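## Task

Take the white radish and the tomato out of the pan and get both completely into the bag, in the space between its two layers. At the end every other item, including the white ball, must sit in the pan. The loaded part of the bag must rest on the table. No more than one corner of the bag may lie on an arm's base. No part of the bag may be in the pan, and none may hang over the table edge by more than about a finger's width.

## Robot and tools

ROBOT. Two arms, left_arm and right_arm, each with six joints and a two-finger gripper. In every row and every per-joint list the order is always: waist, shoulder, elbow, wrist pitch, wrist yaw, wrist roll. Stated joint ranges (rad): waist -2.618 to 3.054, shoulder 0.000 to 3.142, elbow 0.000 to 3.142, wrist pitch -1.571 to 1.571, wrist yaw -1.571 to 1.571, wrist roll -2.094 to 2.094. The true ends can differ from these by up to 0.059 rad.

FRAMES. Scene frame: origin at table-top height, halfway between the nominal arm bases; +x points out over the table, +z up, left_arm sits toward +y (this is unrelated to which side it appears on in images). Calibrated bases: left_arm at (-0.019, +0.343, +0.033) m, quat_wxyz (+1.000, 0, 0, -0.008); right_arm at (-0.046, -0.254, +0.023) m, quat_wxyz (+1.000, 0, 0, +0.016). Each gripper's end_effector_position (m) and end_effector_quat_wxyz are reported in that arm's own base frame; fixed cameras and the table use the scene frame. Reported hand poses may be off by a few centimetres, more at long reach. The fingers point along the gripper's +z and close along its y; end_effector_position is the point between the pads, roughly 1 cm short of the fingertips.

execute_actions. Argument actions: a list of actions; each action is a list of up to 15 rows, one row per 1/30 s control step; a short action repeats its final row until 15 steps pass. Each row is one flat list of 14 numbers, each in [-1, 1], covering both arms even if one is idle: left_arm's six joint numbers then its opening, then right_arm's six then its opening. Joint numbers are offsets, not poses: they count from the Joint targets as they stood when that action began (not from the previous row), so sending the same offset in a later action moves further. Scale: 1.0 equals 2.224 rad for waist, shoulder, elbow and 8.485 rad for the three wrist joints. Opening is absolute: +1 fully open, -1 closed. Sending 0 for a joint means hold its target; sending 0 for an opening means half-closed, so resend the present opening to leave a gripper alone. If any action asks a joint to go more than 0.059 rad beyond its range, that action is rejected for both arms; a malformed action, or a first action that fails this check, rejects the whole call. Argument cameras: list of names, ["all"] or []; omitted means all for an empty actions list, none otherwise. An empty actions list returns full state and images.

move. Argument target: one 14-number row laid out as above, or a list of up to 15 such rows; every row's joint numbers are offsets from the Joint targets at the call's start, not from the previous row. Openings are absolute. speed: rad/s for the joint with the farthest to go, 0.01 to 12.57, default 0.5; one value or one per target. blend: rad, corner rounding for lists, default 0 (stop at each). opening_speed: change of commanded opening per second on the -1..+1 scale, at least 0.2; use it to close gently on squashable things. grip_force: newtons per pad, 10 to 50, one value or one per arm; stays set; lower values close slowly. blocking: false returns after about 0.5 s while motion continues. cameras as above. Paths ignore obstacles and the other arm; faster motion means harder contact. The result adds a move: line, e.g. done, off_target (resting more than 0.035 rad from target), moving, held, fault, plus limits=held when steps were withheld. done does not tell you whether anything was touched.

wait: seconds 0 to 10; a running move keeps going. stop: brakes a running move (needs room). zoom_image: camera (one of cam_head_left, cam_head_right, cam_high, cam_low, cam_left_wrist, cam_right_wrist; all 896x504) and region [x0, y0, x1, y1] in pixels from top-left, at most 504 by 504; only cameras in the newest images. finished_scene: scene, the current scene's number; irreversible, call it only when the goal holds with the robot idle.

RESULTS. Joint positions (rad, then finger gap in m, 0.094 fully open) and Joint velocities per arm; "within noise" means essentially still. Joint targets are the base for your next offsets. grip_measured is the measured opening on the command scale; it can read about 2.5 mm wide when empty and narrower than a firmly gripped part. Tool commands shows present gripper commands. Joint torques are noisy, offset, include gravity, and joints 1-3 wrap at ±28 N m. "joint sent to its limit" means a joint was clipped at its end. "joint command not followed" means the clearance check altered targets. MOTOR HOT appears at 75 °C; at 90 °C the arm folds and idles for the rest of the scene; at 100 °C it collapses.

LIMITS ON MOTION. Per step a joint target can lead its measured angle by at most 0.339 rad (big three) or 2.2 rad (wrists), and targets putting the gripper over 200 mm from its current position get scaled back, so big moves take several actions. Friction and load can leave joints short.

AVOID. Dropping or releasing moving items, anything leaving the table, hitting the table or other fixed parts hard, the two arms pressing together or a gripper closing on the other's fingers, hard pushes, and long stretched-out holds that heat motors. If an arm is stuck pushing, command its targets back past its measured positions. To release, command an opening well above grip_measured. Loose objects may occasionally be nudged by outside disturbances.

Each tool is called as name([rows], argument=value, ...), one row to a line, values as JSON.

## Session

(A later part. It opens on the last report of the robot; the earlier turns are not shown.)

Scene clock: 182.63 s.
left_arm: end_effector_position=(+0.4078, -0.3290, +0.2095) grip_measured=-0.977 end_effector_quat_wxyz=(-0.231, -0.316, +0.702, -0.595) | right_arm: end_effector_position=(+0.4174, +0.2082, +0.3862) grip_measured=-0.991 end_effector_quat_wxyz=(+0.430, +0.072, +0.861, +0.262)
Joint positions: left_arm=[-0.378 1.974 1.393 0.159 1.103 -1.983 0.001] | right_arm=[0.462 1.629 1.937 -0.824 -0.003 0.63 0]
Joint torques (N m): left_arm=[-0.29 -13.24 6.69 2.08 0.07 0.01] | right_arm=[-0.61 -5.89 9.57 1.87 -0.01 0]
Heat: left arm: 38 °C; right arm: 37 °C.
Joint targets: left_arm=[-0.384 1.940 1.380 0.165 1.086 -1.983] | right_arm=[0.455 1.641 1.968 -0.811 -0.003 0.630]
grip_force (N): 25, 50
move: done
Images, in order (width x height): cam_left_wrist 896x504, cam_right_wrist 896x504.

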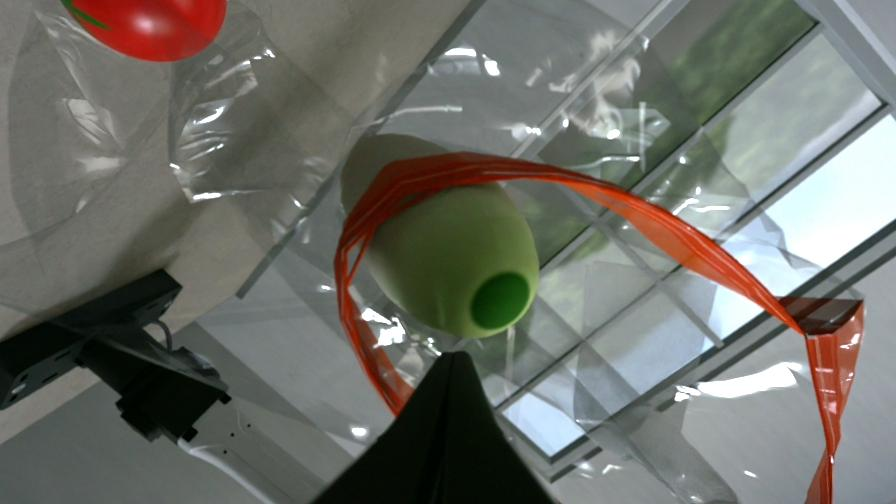

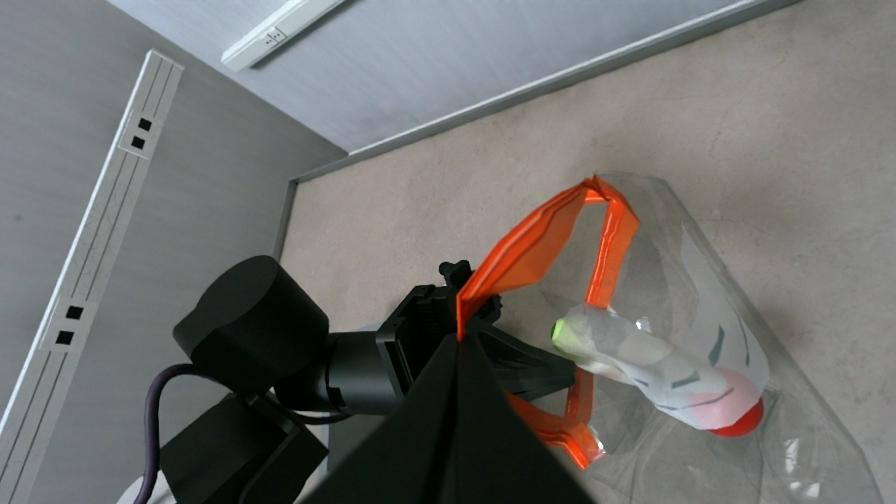

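move([
  [0.0432,0.0427,0.0472,-0.0044,0.0111,0,-1, 0,0,0,0, 0, 0, -1],
  [0.0193,0.0405,0.0517,-0.0058,0.0052,0,-1, 0,0,0,0, 0, 0, -1],
], speed=0.12, cameras=["cam_left_wrist","cam_right_wrist"])

Scene clock: 185.83 s.
left_arm: end_effector_position=(+0.4256, -0.3187, +0.2187) grip_measured=-0.977 end_effector_quat_wxyz=(-0.233, -0.312, +0.696, -0.603) | right_arm: end_effector_position=(+0.4174, +0.2082, +0.3862) grip_measured=-0.991 end_effector_quat_wxyz=(+0.430, +0.072, +0.861, +0.262)
Joint positions: left_arm=[-0.34 2.014 1.471 0.132 1.147 -1.983 0.001] | right_arm=[0.462 1.629 1.937 -0.824 -0.003 0.63 0]
Joint torques (N m): left_arm=[0.1 -9.73 10.37 1.79 0.09 0.01] | right_arm=[-0.61 -5.9 9.55 1.88 -0.01 0.01]
Heat: left arm: 38 °C; right arm: 37 °C.
Joint targets: left_arm=[-0.342 2.030 1.495 0.116 1.130 -1.983] | right_arm=[0.455 1.641 1.968 -0.811 -0.003 0.630]
grip_force (N): 25, 50
move: done
Images, in order (width x height): cam_left_wrist 896x504, cam_right_wrist 896x504.

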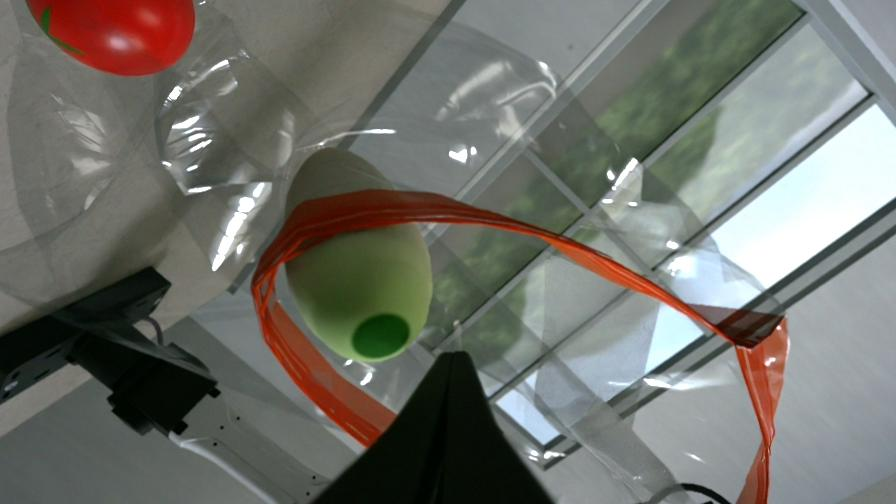

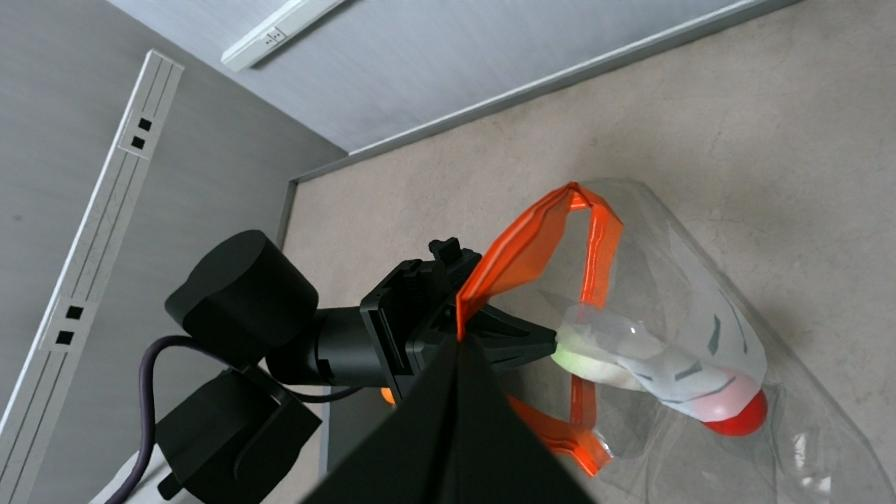

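move([
  [-0.004,-0.0337,-0.0562,0.0099,-0.0009,0,-1, 0,0,0,0, 0, 0, -1],
  [-0.0656,0.018,-0.0607,0.0204,-0.0163,0,-1, 0,0,0,0, 0, 0, -1],
], speed=0.12, cameras=["cam_left_wrist","cam_right_wrist","cam_low"])

Scene clock: 189.87 s.
left_arm: end_effector_position=(+0.3957, -0.3751, +0.1830) grip_measured=-0.977 end_effector_quat_wxyz=(-0.215, -0.293, +0.715, -0.597) | right_arm: end_effector_position=(+0.4159, +0.2075, +0.3834) grip_measured=-0.991 end_effector_quat_wxyz=(+0.425, +0.072, +0.864, +0.259)
Joint positions: left_arm=[-0.485 2.045 1.378 0.291 1.012 -1.983 0.001] | right_arm=[0.462 1.629 1.937 -0.837 -0.003 0.63 0]
Joint torques (N m): left_arm=[-0.03 -9.09 6.11 2.03 0.01 0.01] | right_arm=[-0.61 -5.89 9.54 2 0 0.01]
Heat: left arm: 39 °C; right arm: 37 °C.
Joint targets: left_arm=[-0.487 2.070 1.360 0.289 0.991 -1.983] | right_arm=[0.455 1.641 1.968 -0.810 -0.003 0.630]
grip_force (N): 25, 50
move: done
Images, in order (width x height): cam_low 896x504, cam_left_wrist 896x504, cam_right_wrist 896x504.

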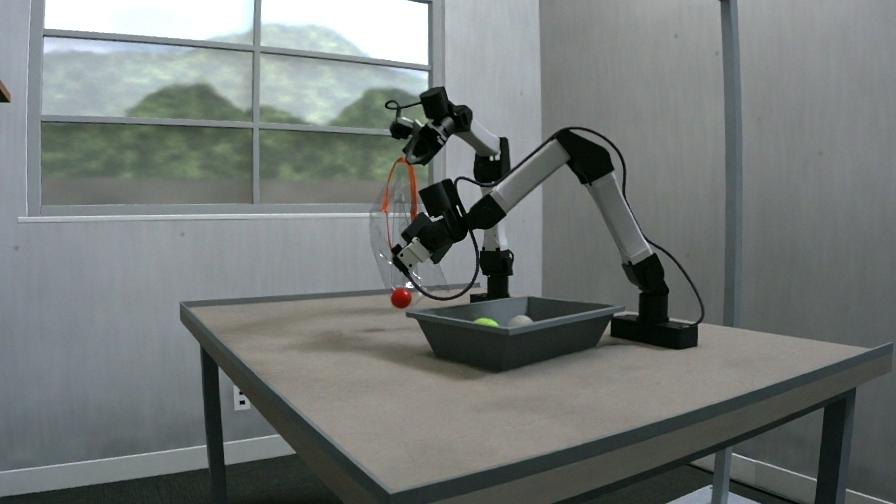

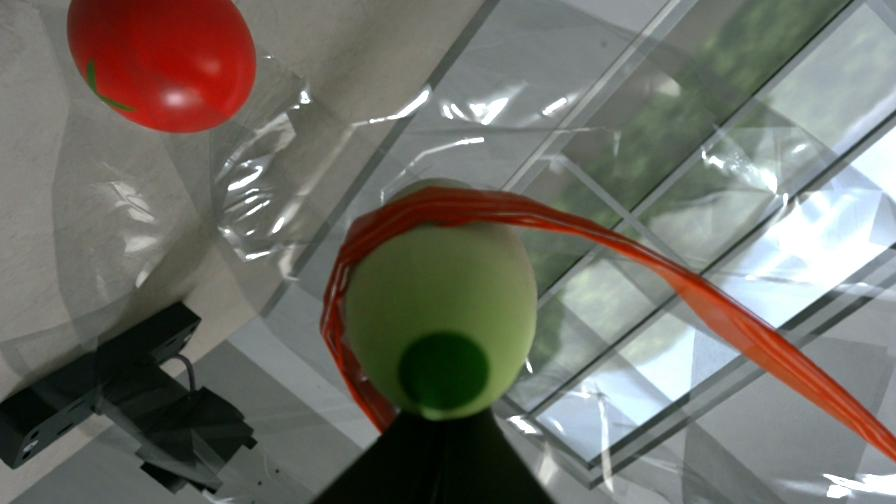

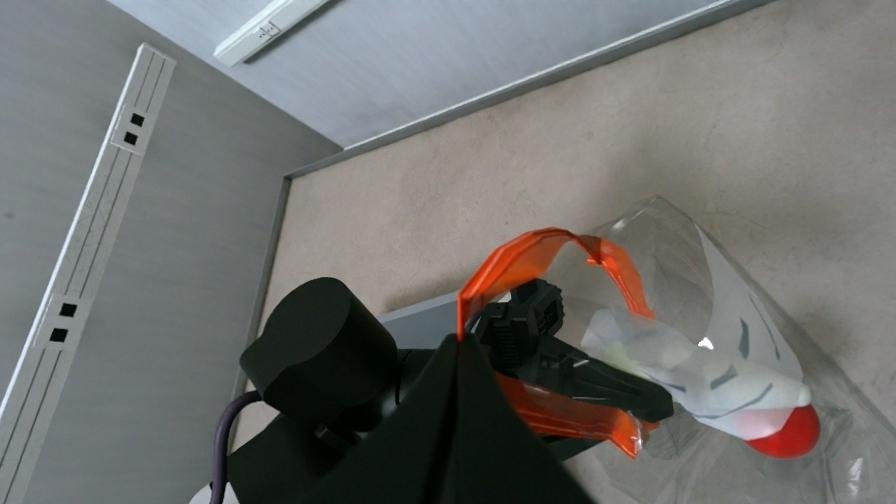

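move([
  [0.076,-0.045,-0.0472,0.0028,0.0205,0,-1, 0,0,0,0, 0, 0, -1],
  [0.076,-0.045,-0.0472,0.0028,0.0205,0,0.3, 0,0,0,0, 0, 0, -1],
], speed=0.15, cameras=["cam_left_wrist","cam_right_wrist","cam_low"])

Scene clock: 192.97 s.
left_arm: end_effector_position=(+0.4103, -0.3037, +0.1751) grip_measured=+0.298 end_effector_quat_wxyz=(-0.230, -0.319, +0.693, -0.604) | right_arm: end_effector_position=(+0.4179, +0.2085, +0.3786) grip_measured=-0.991 end_effector_quat_wxyz=(+0.420, +0.072, +0.867, +0.257)
Joint positions: left_arm=[-0.321 2.002 1.268 0.317 1.15 -1.983 0.061] | right_arm=[0.462 1.639 1.937 -0.839 -0.003 0.63 0]
Joint torques (N m): left_arm=[0.36 -12.96 6.31 1.91 0.37 0.01] | right_arm=[-0.62 -6.83 9.57 2.01 -0.01 0]
Heat: left arm: 39 °C; right arm: 37 °C.
Joint targets: left_arm=[-0.318 1.970 1.255 0.313 1.165 -1.983] | right_arm=[0.455 1.641 1.968 -0.811 -0.003 0.630]
grip_force (N): 25, 50
move: done
Images, in order (width x height): cam_low 896x504, cam_left_wrist 896x504, cam_right_wrist 896x504.

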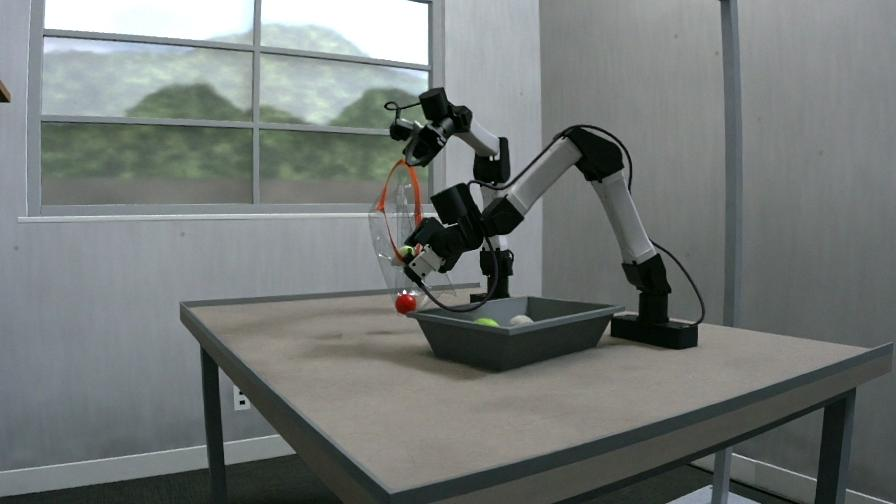

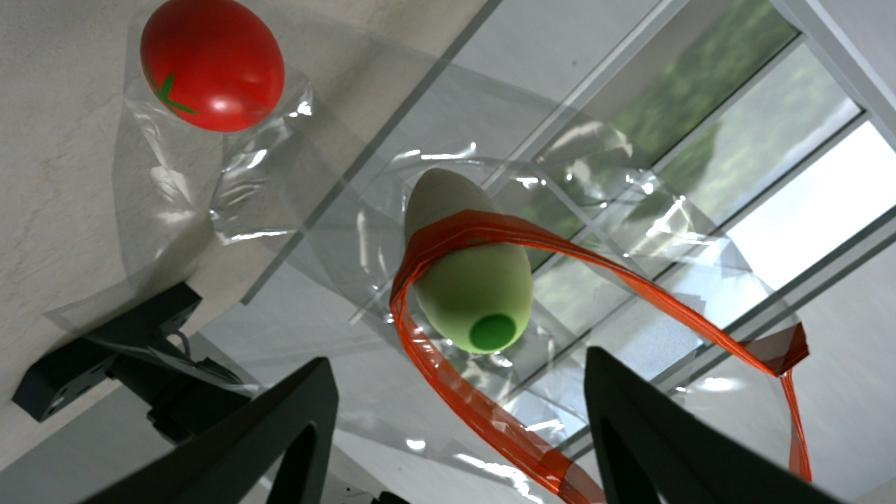

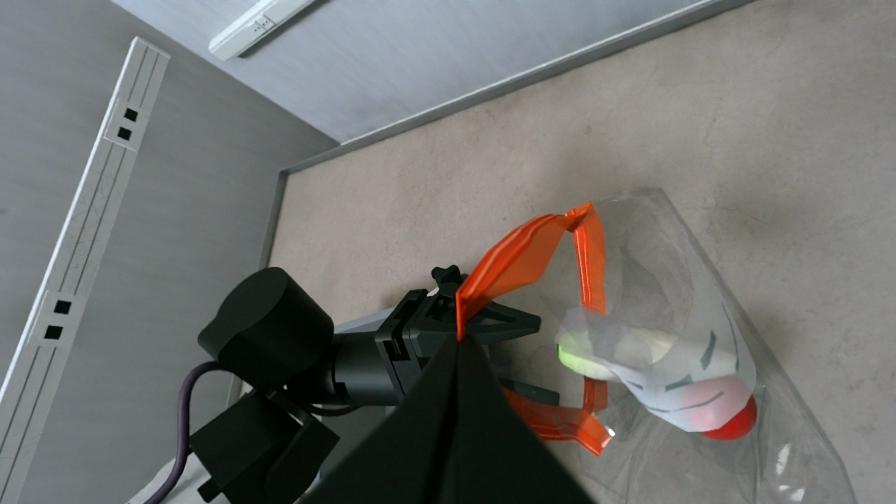

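move([
  [-0.0279,-0.018,0.0472,-0.0145,-0.01,0,0.3, 0,0,0,0, 0, 0, -1],
  [-0.0728,0.0382,0.0742,-0.0098,-0.0212,0,0.3, 0,0,0,0, 0, 0, -1],
], speed=0.15, cameras=["cam_left_wrist","cam_right_wrist","cam_low"])

Scene clock: 196.67 s.
left_arm: end_effector_position=(+0.3980, -0.3707, +0.1835) grip_measured=+0.298 end_effector_quat_wxyz=(-0.220, -0.311, +0.716, -0.586) | right_arm: end_effector_position=(+0.4179, +0.2085, +0.3786) grip_measured=-0.991 end_effector_quat_wxyz=(+0.420, +0.072, +0.867, +0.257)
Joint positions: left_arm=[-0.477 2.035 1.395 0.223 1.003 -1.983 0.061] | right_arm=[0.462 1.639 1.937 -0.839 -0.003 0.63 0]
Joint torques (N m): left_arm=[-0.08 -9.44 10.43 2.14 0.1 0.01] | right_arm=[-0.62 -6.82 9.57 2.01 -0.01 0.01]
Heat: left arm: 40 °C; right arm: 37 °C.
Joint targets: left_arm=[-0.480 2.055 1.420 0.229 0.985 -1.983] | right_arm=[0.455 1.641 1.968 -0.811 -0.003 0.630]
grip_force (N): 25, 50
move: done
Images, in order (width x height): cam_low 896x504, cam_left_wrist 896x504, cam_right_wrist 896x504.

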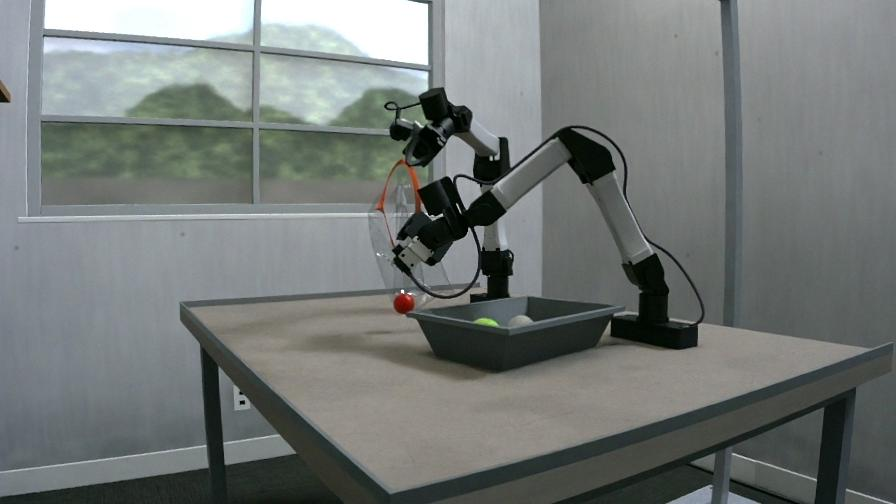

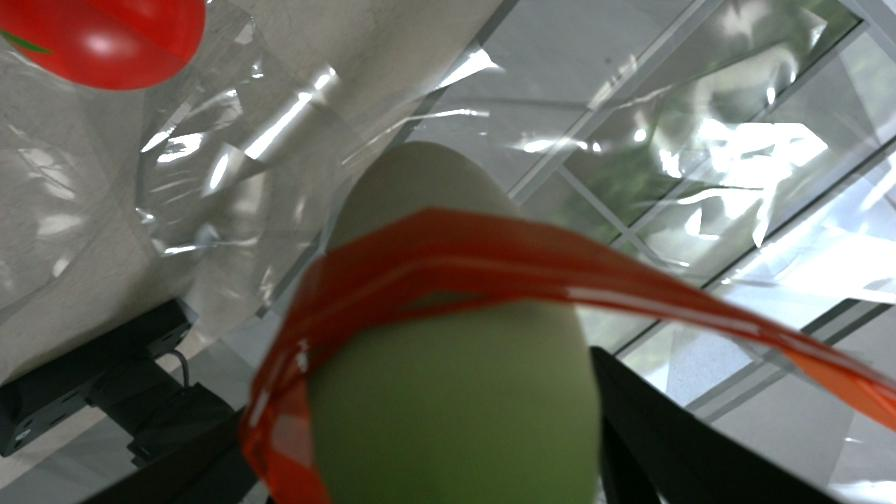

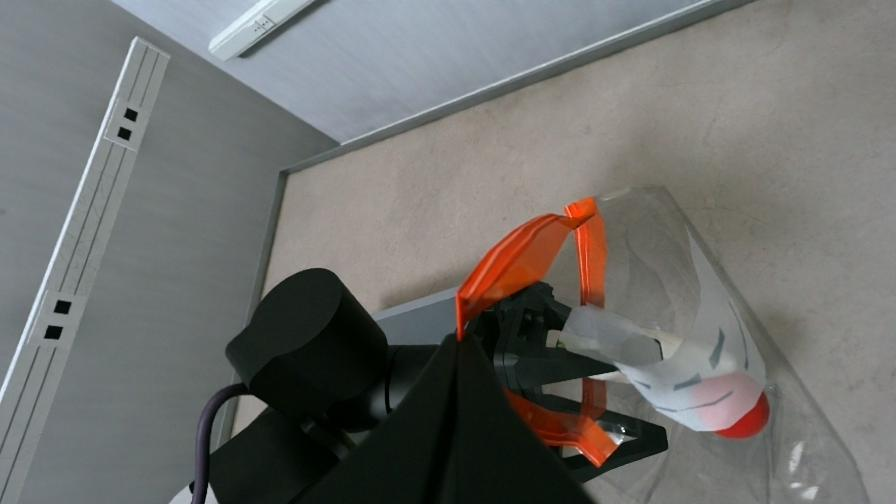

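move(target=[0,0,0,0,0,0,-0.5, 0,0,0,0, 0, 0, -1], opening_speed=0.4, cameras=["cam_left_wrist","cam_right_wrist"])

Scene clock: 199.60 s.
left_arm: end_effector_position=(+0.3982, -0.3706, +0.1835) grip_measured=-0.498 end_effector_quat_wxyz=(-0.219, -0.311, +0.716, -0.586) | right_arm: end_effector_position=(+0.4179, +0.2086, +0.3786) grip_measured=-0.991 end_effector_quat_wxyz=(+0.420, +0.072, +0.867, +0.257)
Joint positions: left_arm=[-0.477 2.035 1.395 0.224 1.002 -1.983 0.024] | right_arm=[0.462 1.639 1.937 -0.839 -0.003 0.63 0]
Joint torques (N m): left_arm=[-0.06 -9.46 10.41 2.11 0.05 0] | right_arm=[-0.61 -6.83 9.55 2.01 -0.01 0.01]
Heat: left arm: 39 °C; right arm: 37 °C.
Joint targets: left_arm=[-0.480 2.055 1.420 0.229 0.985 -1.983] | right_arm=[0.455 1.641 1.968 -0.810 -0.003 0.630]
grip_force (N): 25, 50
move: done
Images, in order (width x height): cam_left_wrist 896x504, cam_right_wrist 896x504.

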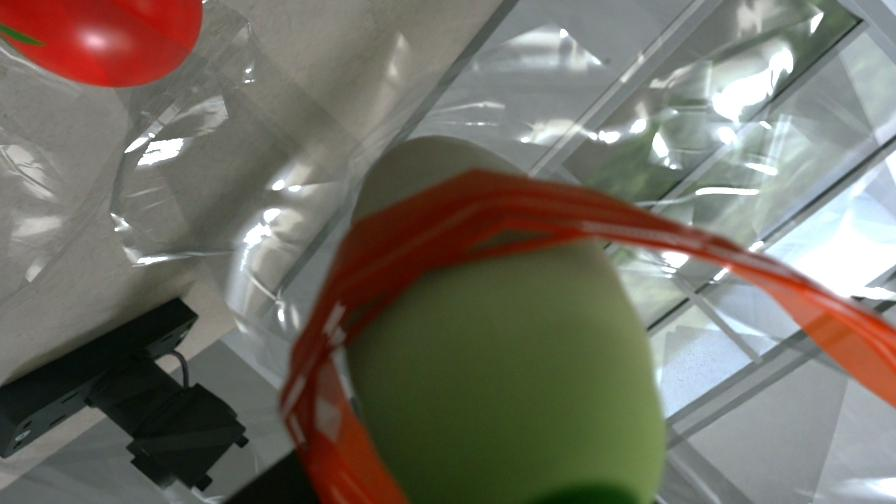

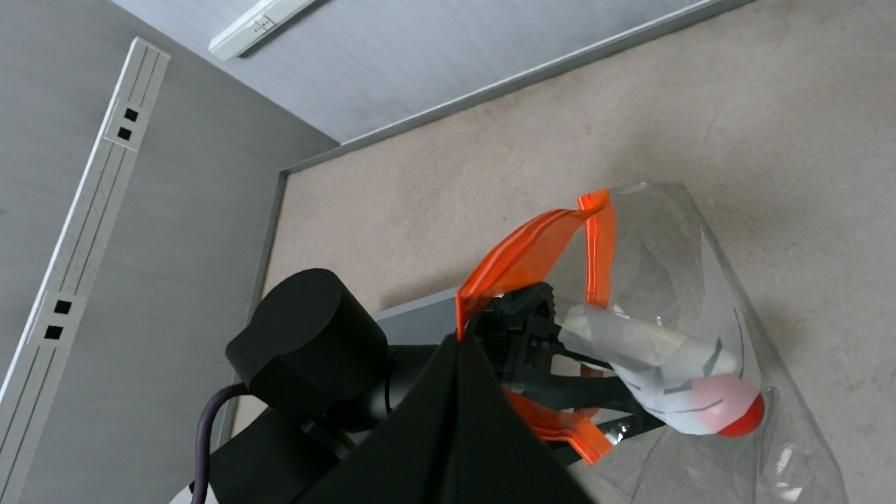

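move([
  [0,0,0,0,0,0,0.3, 0,0,0,0, 0, 0, -1],
  [0.0728,-0.0382,-0.0742,0.0098,0.0212,0,0.3, 0,0,0,0, 0, 0, -1],
], speed=0.2, opening_speed=0.6, cameras=["all"])

Scene clock: 203.23 s.
left_arm: end_effector_position=(+0.4097, -0.3036, +0.1733) grip_measured=+0.298 end_effector_quat_wxyz=(-0.233, -0.323, +0.693, -0.601) | right_arm: end_effector_position=(+0.4179, +0.2086, +0.3786) grip_measured=-0.991 end_effector_quat_wxyz=(+0.420, +0.072, +0.867, +0.257)
Joint positions: left_arm=[-0.321 2.003 1.268 0.306 1.15 -1.983 0.061] | right_arm=[0.462 1.639 1.937 -0.839 -0.003 0.63 0]
Joint torques (N m): left_arm=[0.46 -13 6.27 2.01 0.37 -0.01] | right_arm=[-0.58 -6.84 9.57 2.01 -0.01 0.01]
Heat: left arm: 39 °C; right arm: 37 °C.
Joint targets: left_arm=[-0.318 1.970 1.255 0.313 1.165 -1.983] | right_arm=[0.455 1.641 1.968 -0.810 -0.003 0.630]
grip_force (N): 25, 50
move: done

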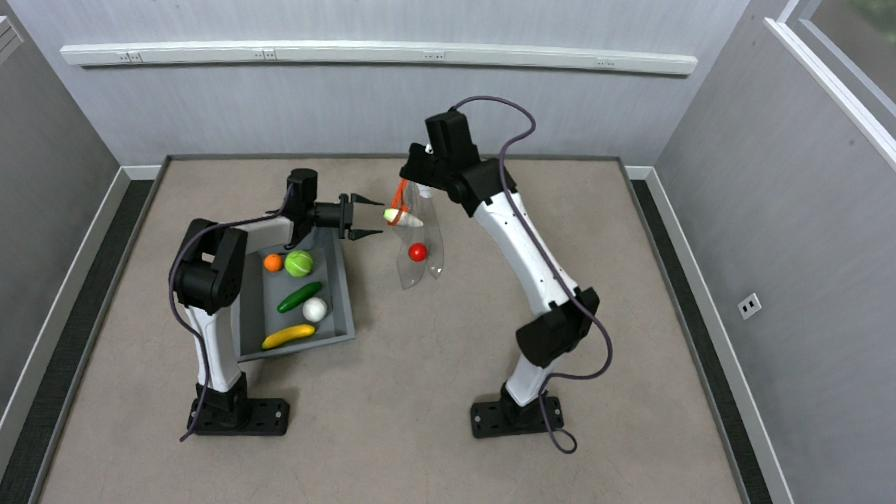

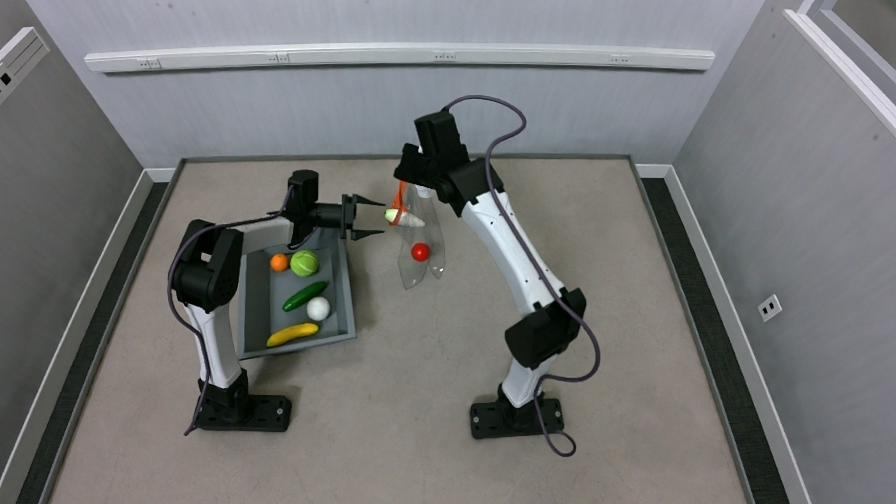

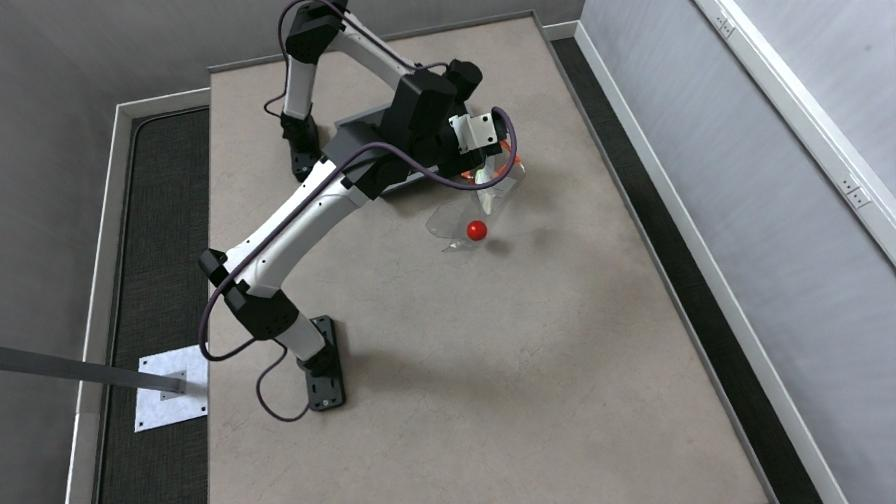

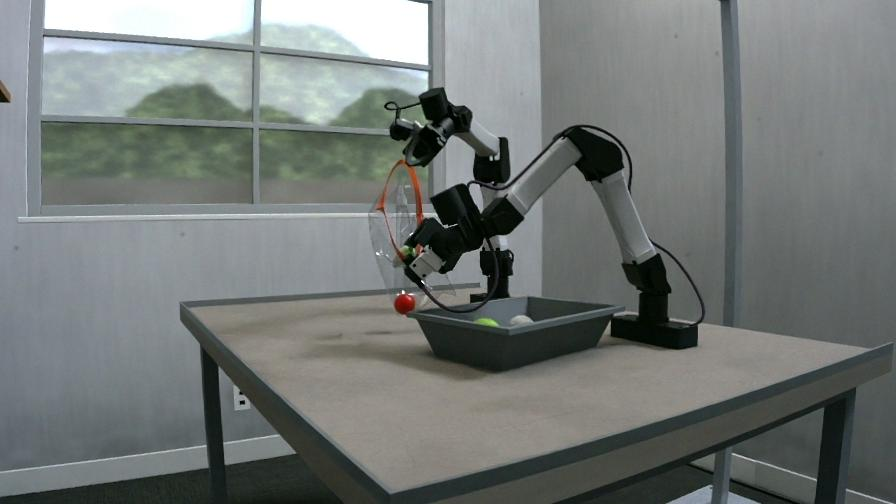

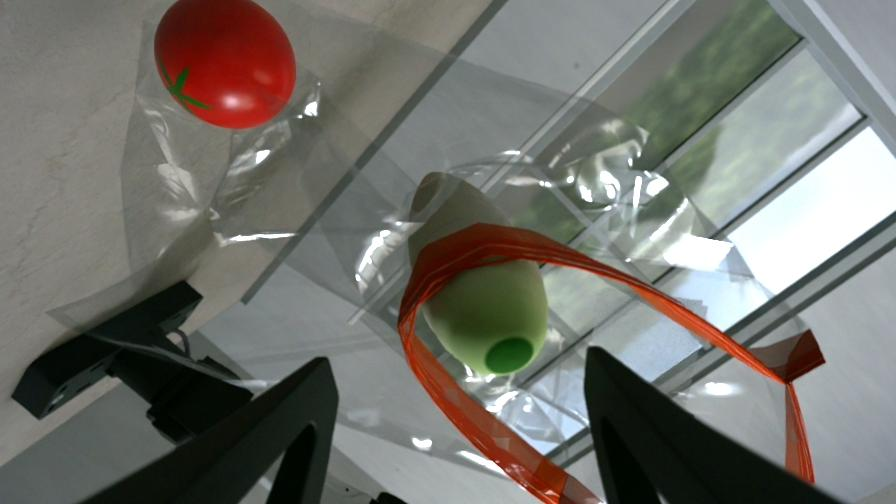

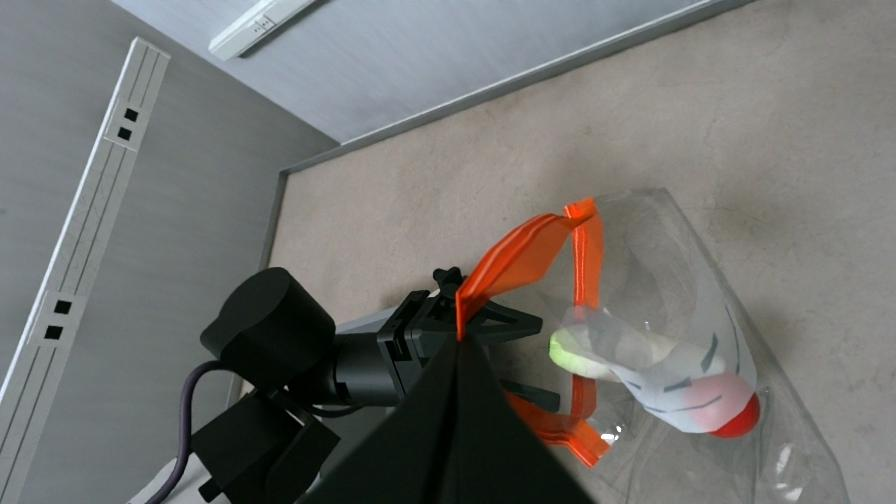

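move([
  [0.0081,-0.0112,0.0427,-0.0127,0.0018,0,0.3, 0,0,0,0, 0, 0, -1],
  [-0.0351,0.0346,0.0553,-0.0092,-0.0118,0,0.3, 0,0,0,0, 0, 0, -1],
], speed=0.15, cameras=["cam_left_wrist","cam_right_wrist"])

Scene clock: 206.77 s.
left_arm: end_effector_position=(+0.4081, -0.3359, +0.1768) grip_measured=+0.298 end_effector_quat_wxyz=(-0.234, -0.325, +0.704, -0.587) | right_arm: end_effector_position=(+0.4179, +0.2086, +0.3786) grip_measured=-0.991 end_effector_quat_wxyz=(+0.420, +0.072, +0.867, +0.257)
Joint positions: left_arm=[-0.394 2.028 1.353 0.229 1.083 -1.983 0.061] | right_arm=[0.462 1.639 1.937 -0.839 -0.003 0.63 0]
Joint torques (N m): left_arm=[-0.02 -9.36 10.18 2.05 0.07 0] | right_arm=[-0.59 -6.82 9.58 2.01 -0.01 0.01]
Heat: left arm: 40 °C; right arm: 37 °C.
Joint targets: left_arm=[-0.397 2.047 1.378 0.235 1.065 -1.983] | right_arm=[0.455 1.641 1.968 -0.810 -0.003 0.630]
grip_force (N): 25, 50
move: done
Images, in order (width x height): cam_left_wrist 896x504, cam_right_wrist 896x504.

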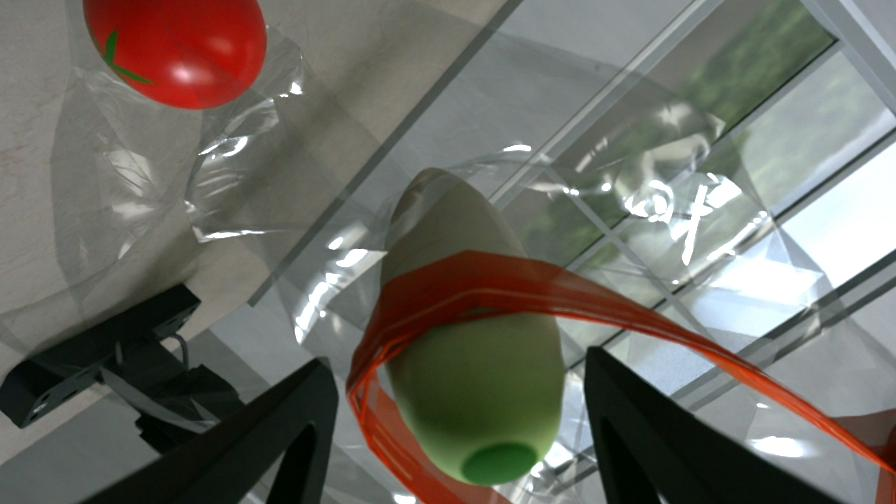

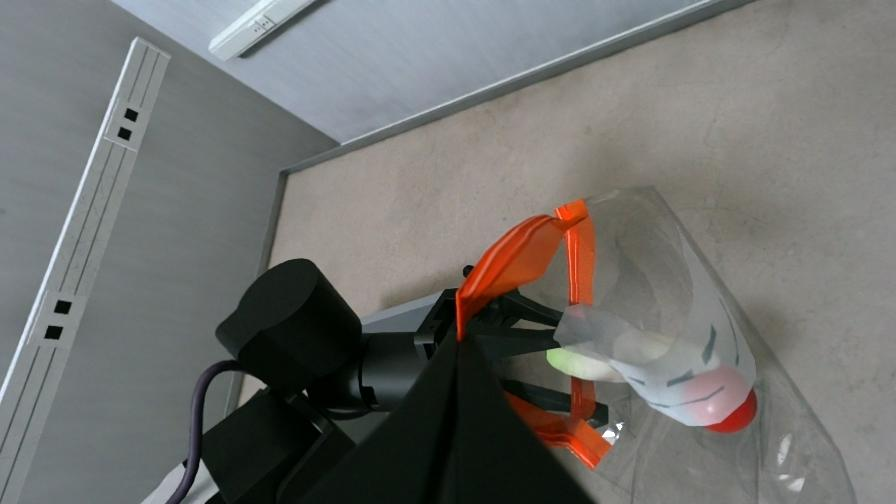

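move(target=[0,0,0,0,0,0,-0.35, 0,0,0,0, 0, 0, -1], opening_speed=0.4, cameras=["cam_left_wrist","cam_right_wrist"])

zoom_image(camera="cam_right_wrist", region=[420, 180, 780, 480])

Scene clock: 210.10 s.
left_arm: end_effector_position=(+0.4082, -0.3359, +0.1769) grip_measured=-0.348 end_effector_quat_wxyz=(-0.234, -0.325, +0.704, -0.587) | right_arm: end_effector_position=(+0.4179, +0.2086, +0.3786) grip_measured=-0.991 end_effector_quat_wxyz=(+0.420, +0.072, +0.867, +0.257)
Joint positions: left_arm=[-0.394 2.028 1.353 0.229 1.082 -1.983 0.031] | right_arm=[0.462 1.639 1.937 -0.839 -0.003 0.63 0]
Joint torques (N m): left_arm=[-0.01 -9.39 10.21 2.04 0.07 -0.01] | right_arm=[-0.62 -6.84 9.58 2.01 -0.01 0]
Heat: left arm: 40 °C; right arm: 37 °C.
Joint targets: left_arm=[-0.397 2.047 1.378 0.234 1.065 -1.983] | right_arm=[0.455 1.641 1.968 -0.810 -0.003 0.630]
grip_force (N): 25, 50
move: done
Images, in order (width x height): cam_left_wrist 896x504, cam_right_wrist 896x504.

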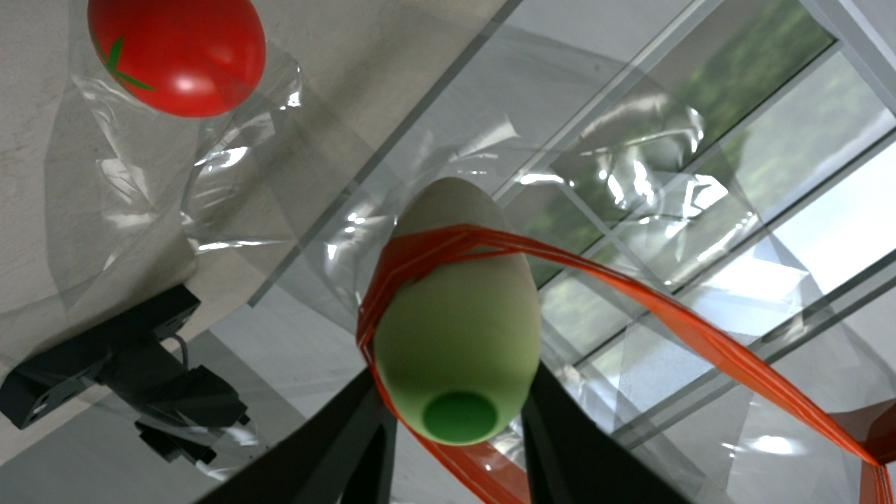

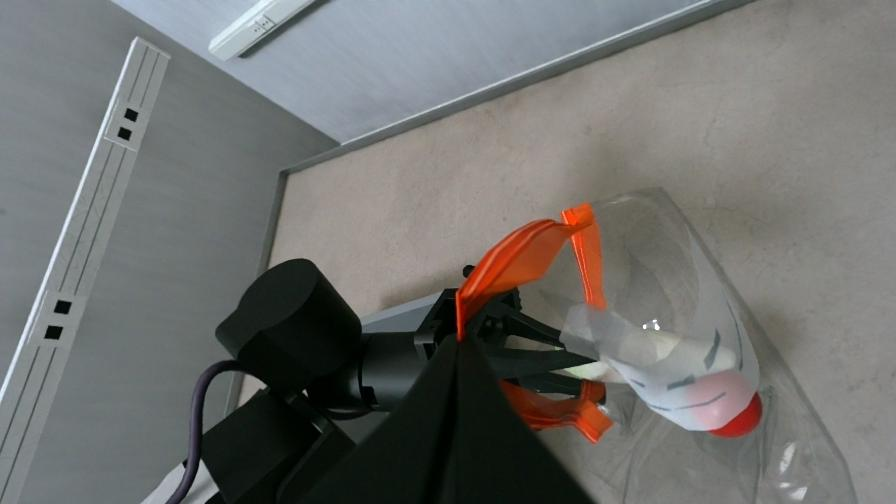

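Scaled by 1.400 from the camera's 896x504 image, which has a finer 1280x720 frame.

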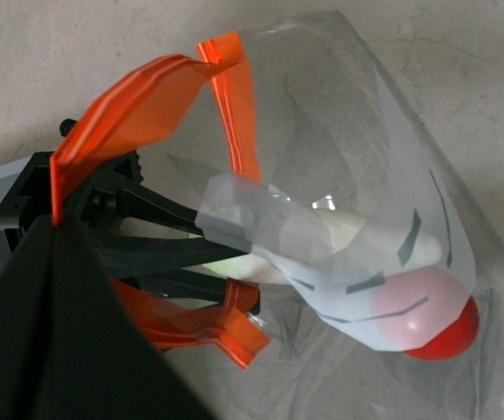

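move([
  [0,0,0,0,0,0,0.3, 0,0,0,0, 0, 0, -1],
  [0.0355,-0.0346,-0.0553,0.0093,0.0118,0,0.3, 0,0,0,0, 0, 0, -1],
  [0.0355,-0.0346,-0.0553,0.0093,0.0118,0.185,0.3, 0,0,0,0, 0, 0, -1],
], speed=[0.2,0.2,0.8], opening_speed=0.6, cameras=["cam_left_wrist","cam_right_wrist"])

zoom_image(camera="cam_right_wrist", region=[420, 180, 780, 480])

Scene clock: 215.90 s.
left_arm: end_effector_position=(+0.4096, -0.3033, +0.1737) grip_measured=+0.298 end_effector_quat_wxyz=(+0.256, +0.257, +0.720, -0.592) | right_arm: end_effector_position=(+0.4179, +0.2086, +0.3786) grip_measured=-0.991 end_effector_quat_wxyz=(+0.420, +0.072, +0.867, +0.257)
Joint positions: left_arm=[-0.32 2.002 1.267 0.308 1.151 -0.426 0.061] | right_arm=[0.462 1.639 1.937 -0.839 -0.003 0.63 0]
Joint torques (N m): left_arm=[0.43 -12.89 6.38 2 0.37 0.1] | right_arm=[-0.64 -6.83 9.57 2.01 0 0.01]
Heat: left arm: 41 °C; right arm: 37 °C.
Joint targets: left_arm=[-0.318 1.970 1.255 0.313 1.165 -0.413] | right_arm=[0.455 1.641 1.968 -0.810 -0.003 0.630]
grip_force (N): 25, 50
move: done
Images, in order (width x height): cam_left_wrist 896x504, cam_right_wrist 896x504.

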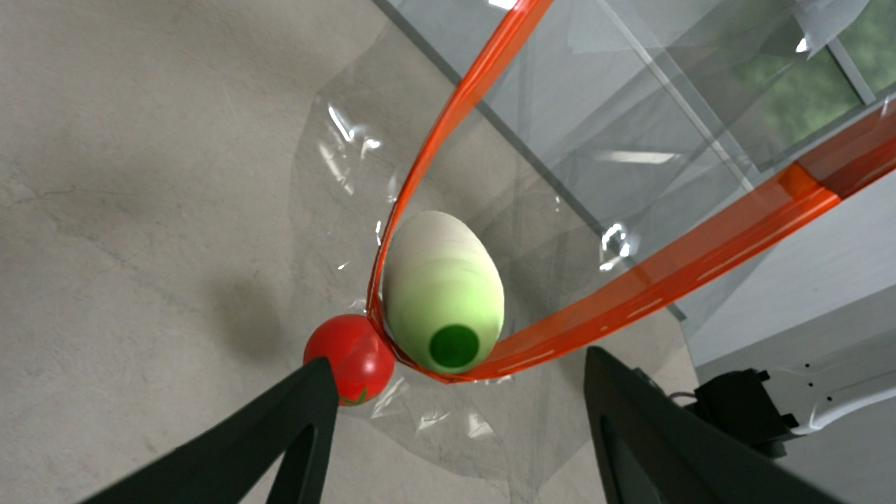

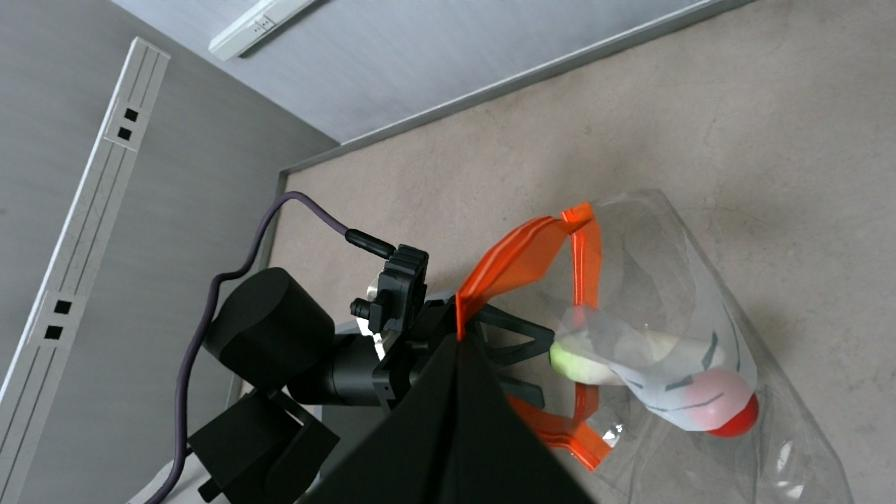

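Scaled by 1.400 from the camera's 896x504 image, which has a finer 1280x720 frame.

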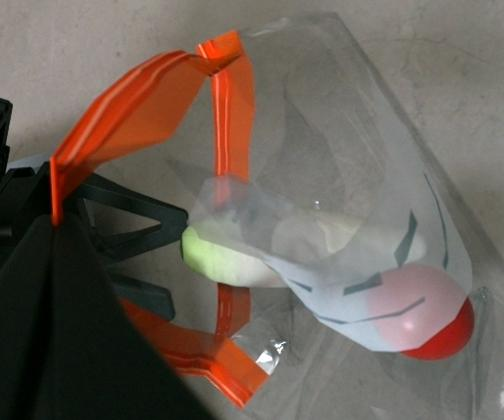

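move([
  [0.0027,0.027,0.0225,-0.0009,-0.0006,0,0.17, 0,0,0,0, 0, 0, -1],
  [-0.0292,0.0513,0.0697,-0.0086,-0.0103,0,0.17, 0,0,0,0, 0, 0, -1],
], speed=0.12, cameras=["cam_left_wrist","cam_right_wrist"])

zoom_image(camera="cam_right_wrist", region=[420, 180, 780, 480])

Scene clock: 220.03 s.
left_arm: end_effector_position=(+0.4204, -0.3331, +0.1785) grip_measured=+0.172 end_effector_quat_wxyz=(+0.258, +0.267, +0.722, -0.584) | right_arm: end_effector_position=(+0.4179, +0.2086, +0.3786) grip_measured=-0.991 end_effector_quat_wxyz=(+0.420, +0.072, +0.867, +0.257)
Joint positions: left_arm=[-0.377 2.06 1.387 0.257 1.096 -0.426 0.055] | right_arm=[0.462 1.639 1.937 -0.839 -0.003 0.63 0]
Joint torques (N m): left_arm=[-0.17 -9.28 10.02 1.82 0.06 0.11] | right_arm=[-0.61 -6.83 9.55 2.01 -0.01 0]
Heat: left arm: 41 °C; right arm: 37 °C.
Joint targets: left_arm=[-0.383 2.084 1.410 0.240 1.078 -0.413] | right_arm=[0.455 1.641 1.968 -0.810 -0.003 0.630]
grip_force (N): 25, 50
move: done
Images, in order (width x height): cam_left_wrist 896x504, cam_right_wrist 896x504.

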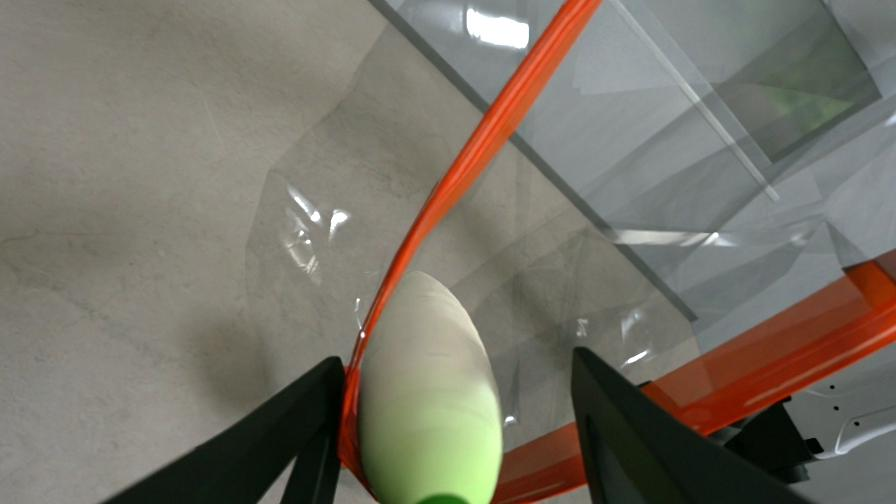

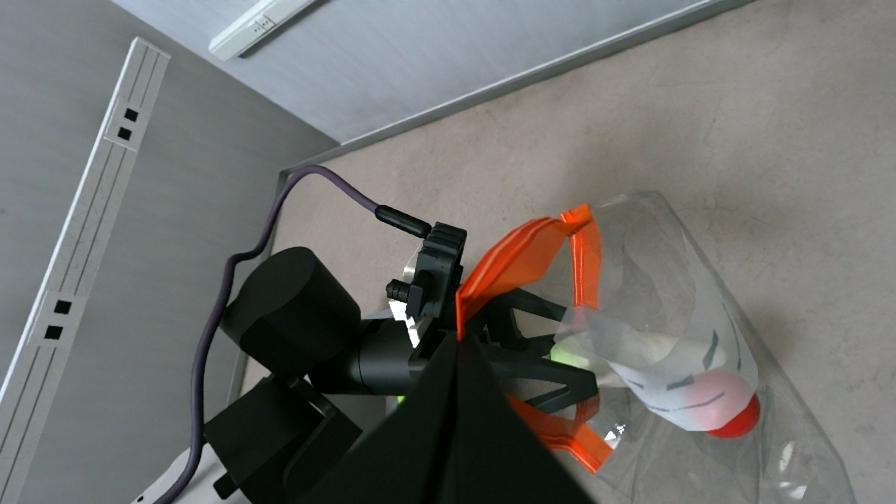

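Scaled by 1.400 from the camera's 896x504 image, which has a finer 1280x720 frame.

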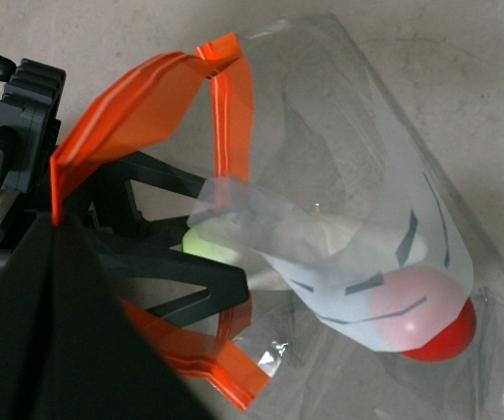

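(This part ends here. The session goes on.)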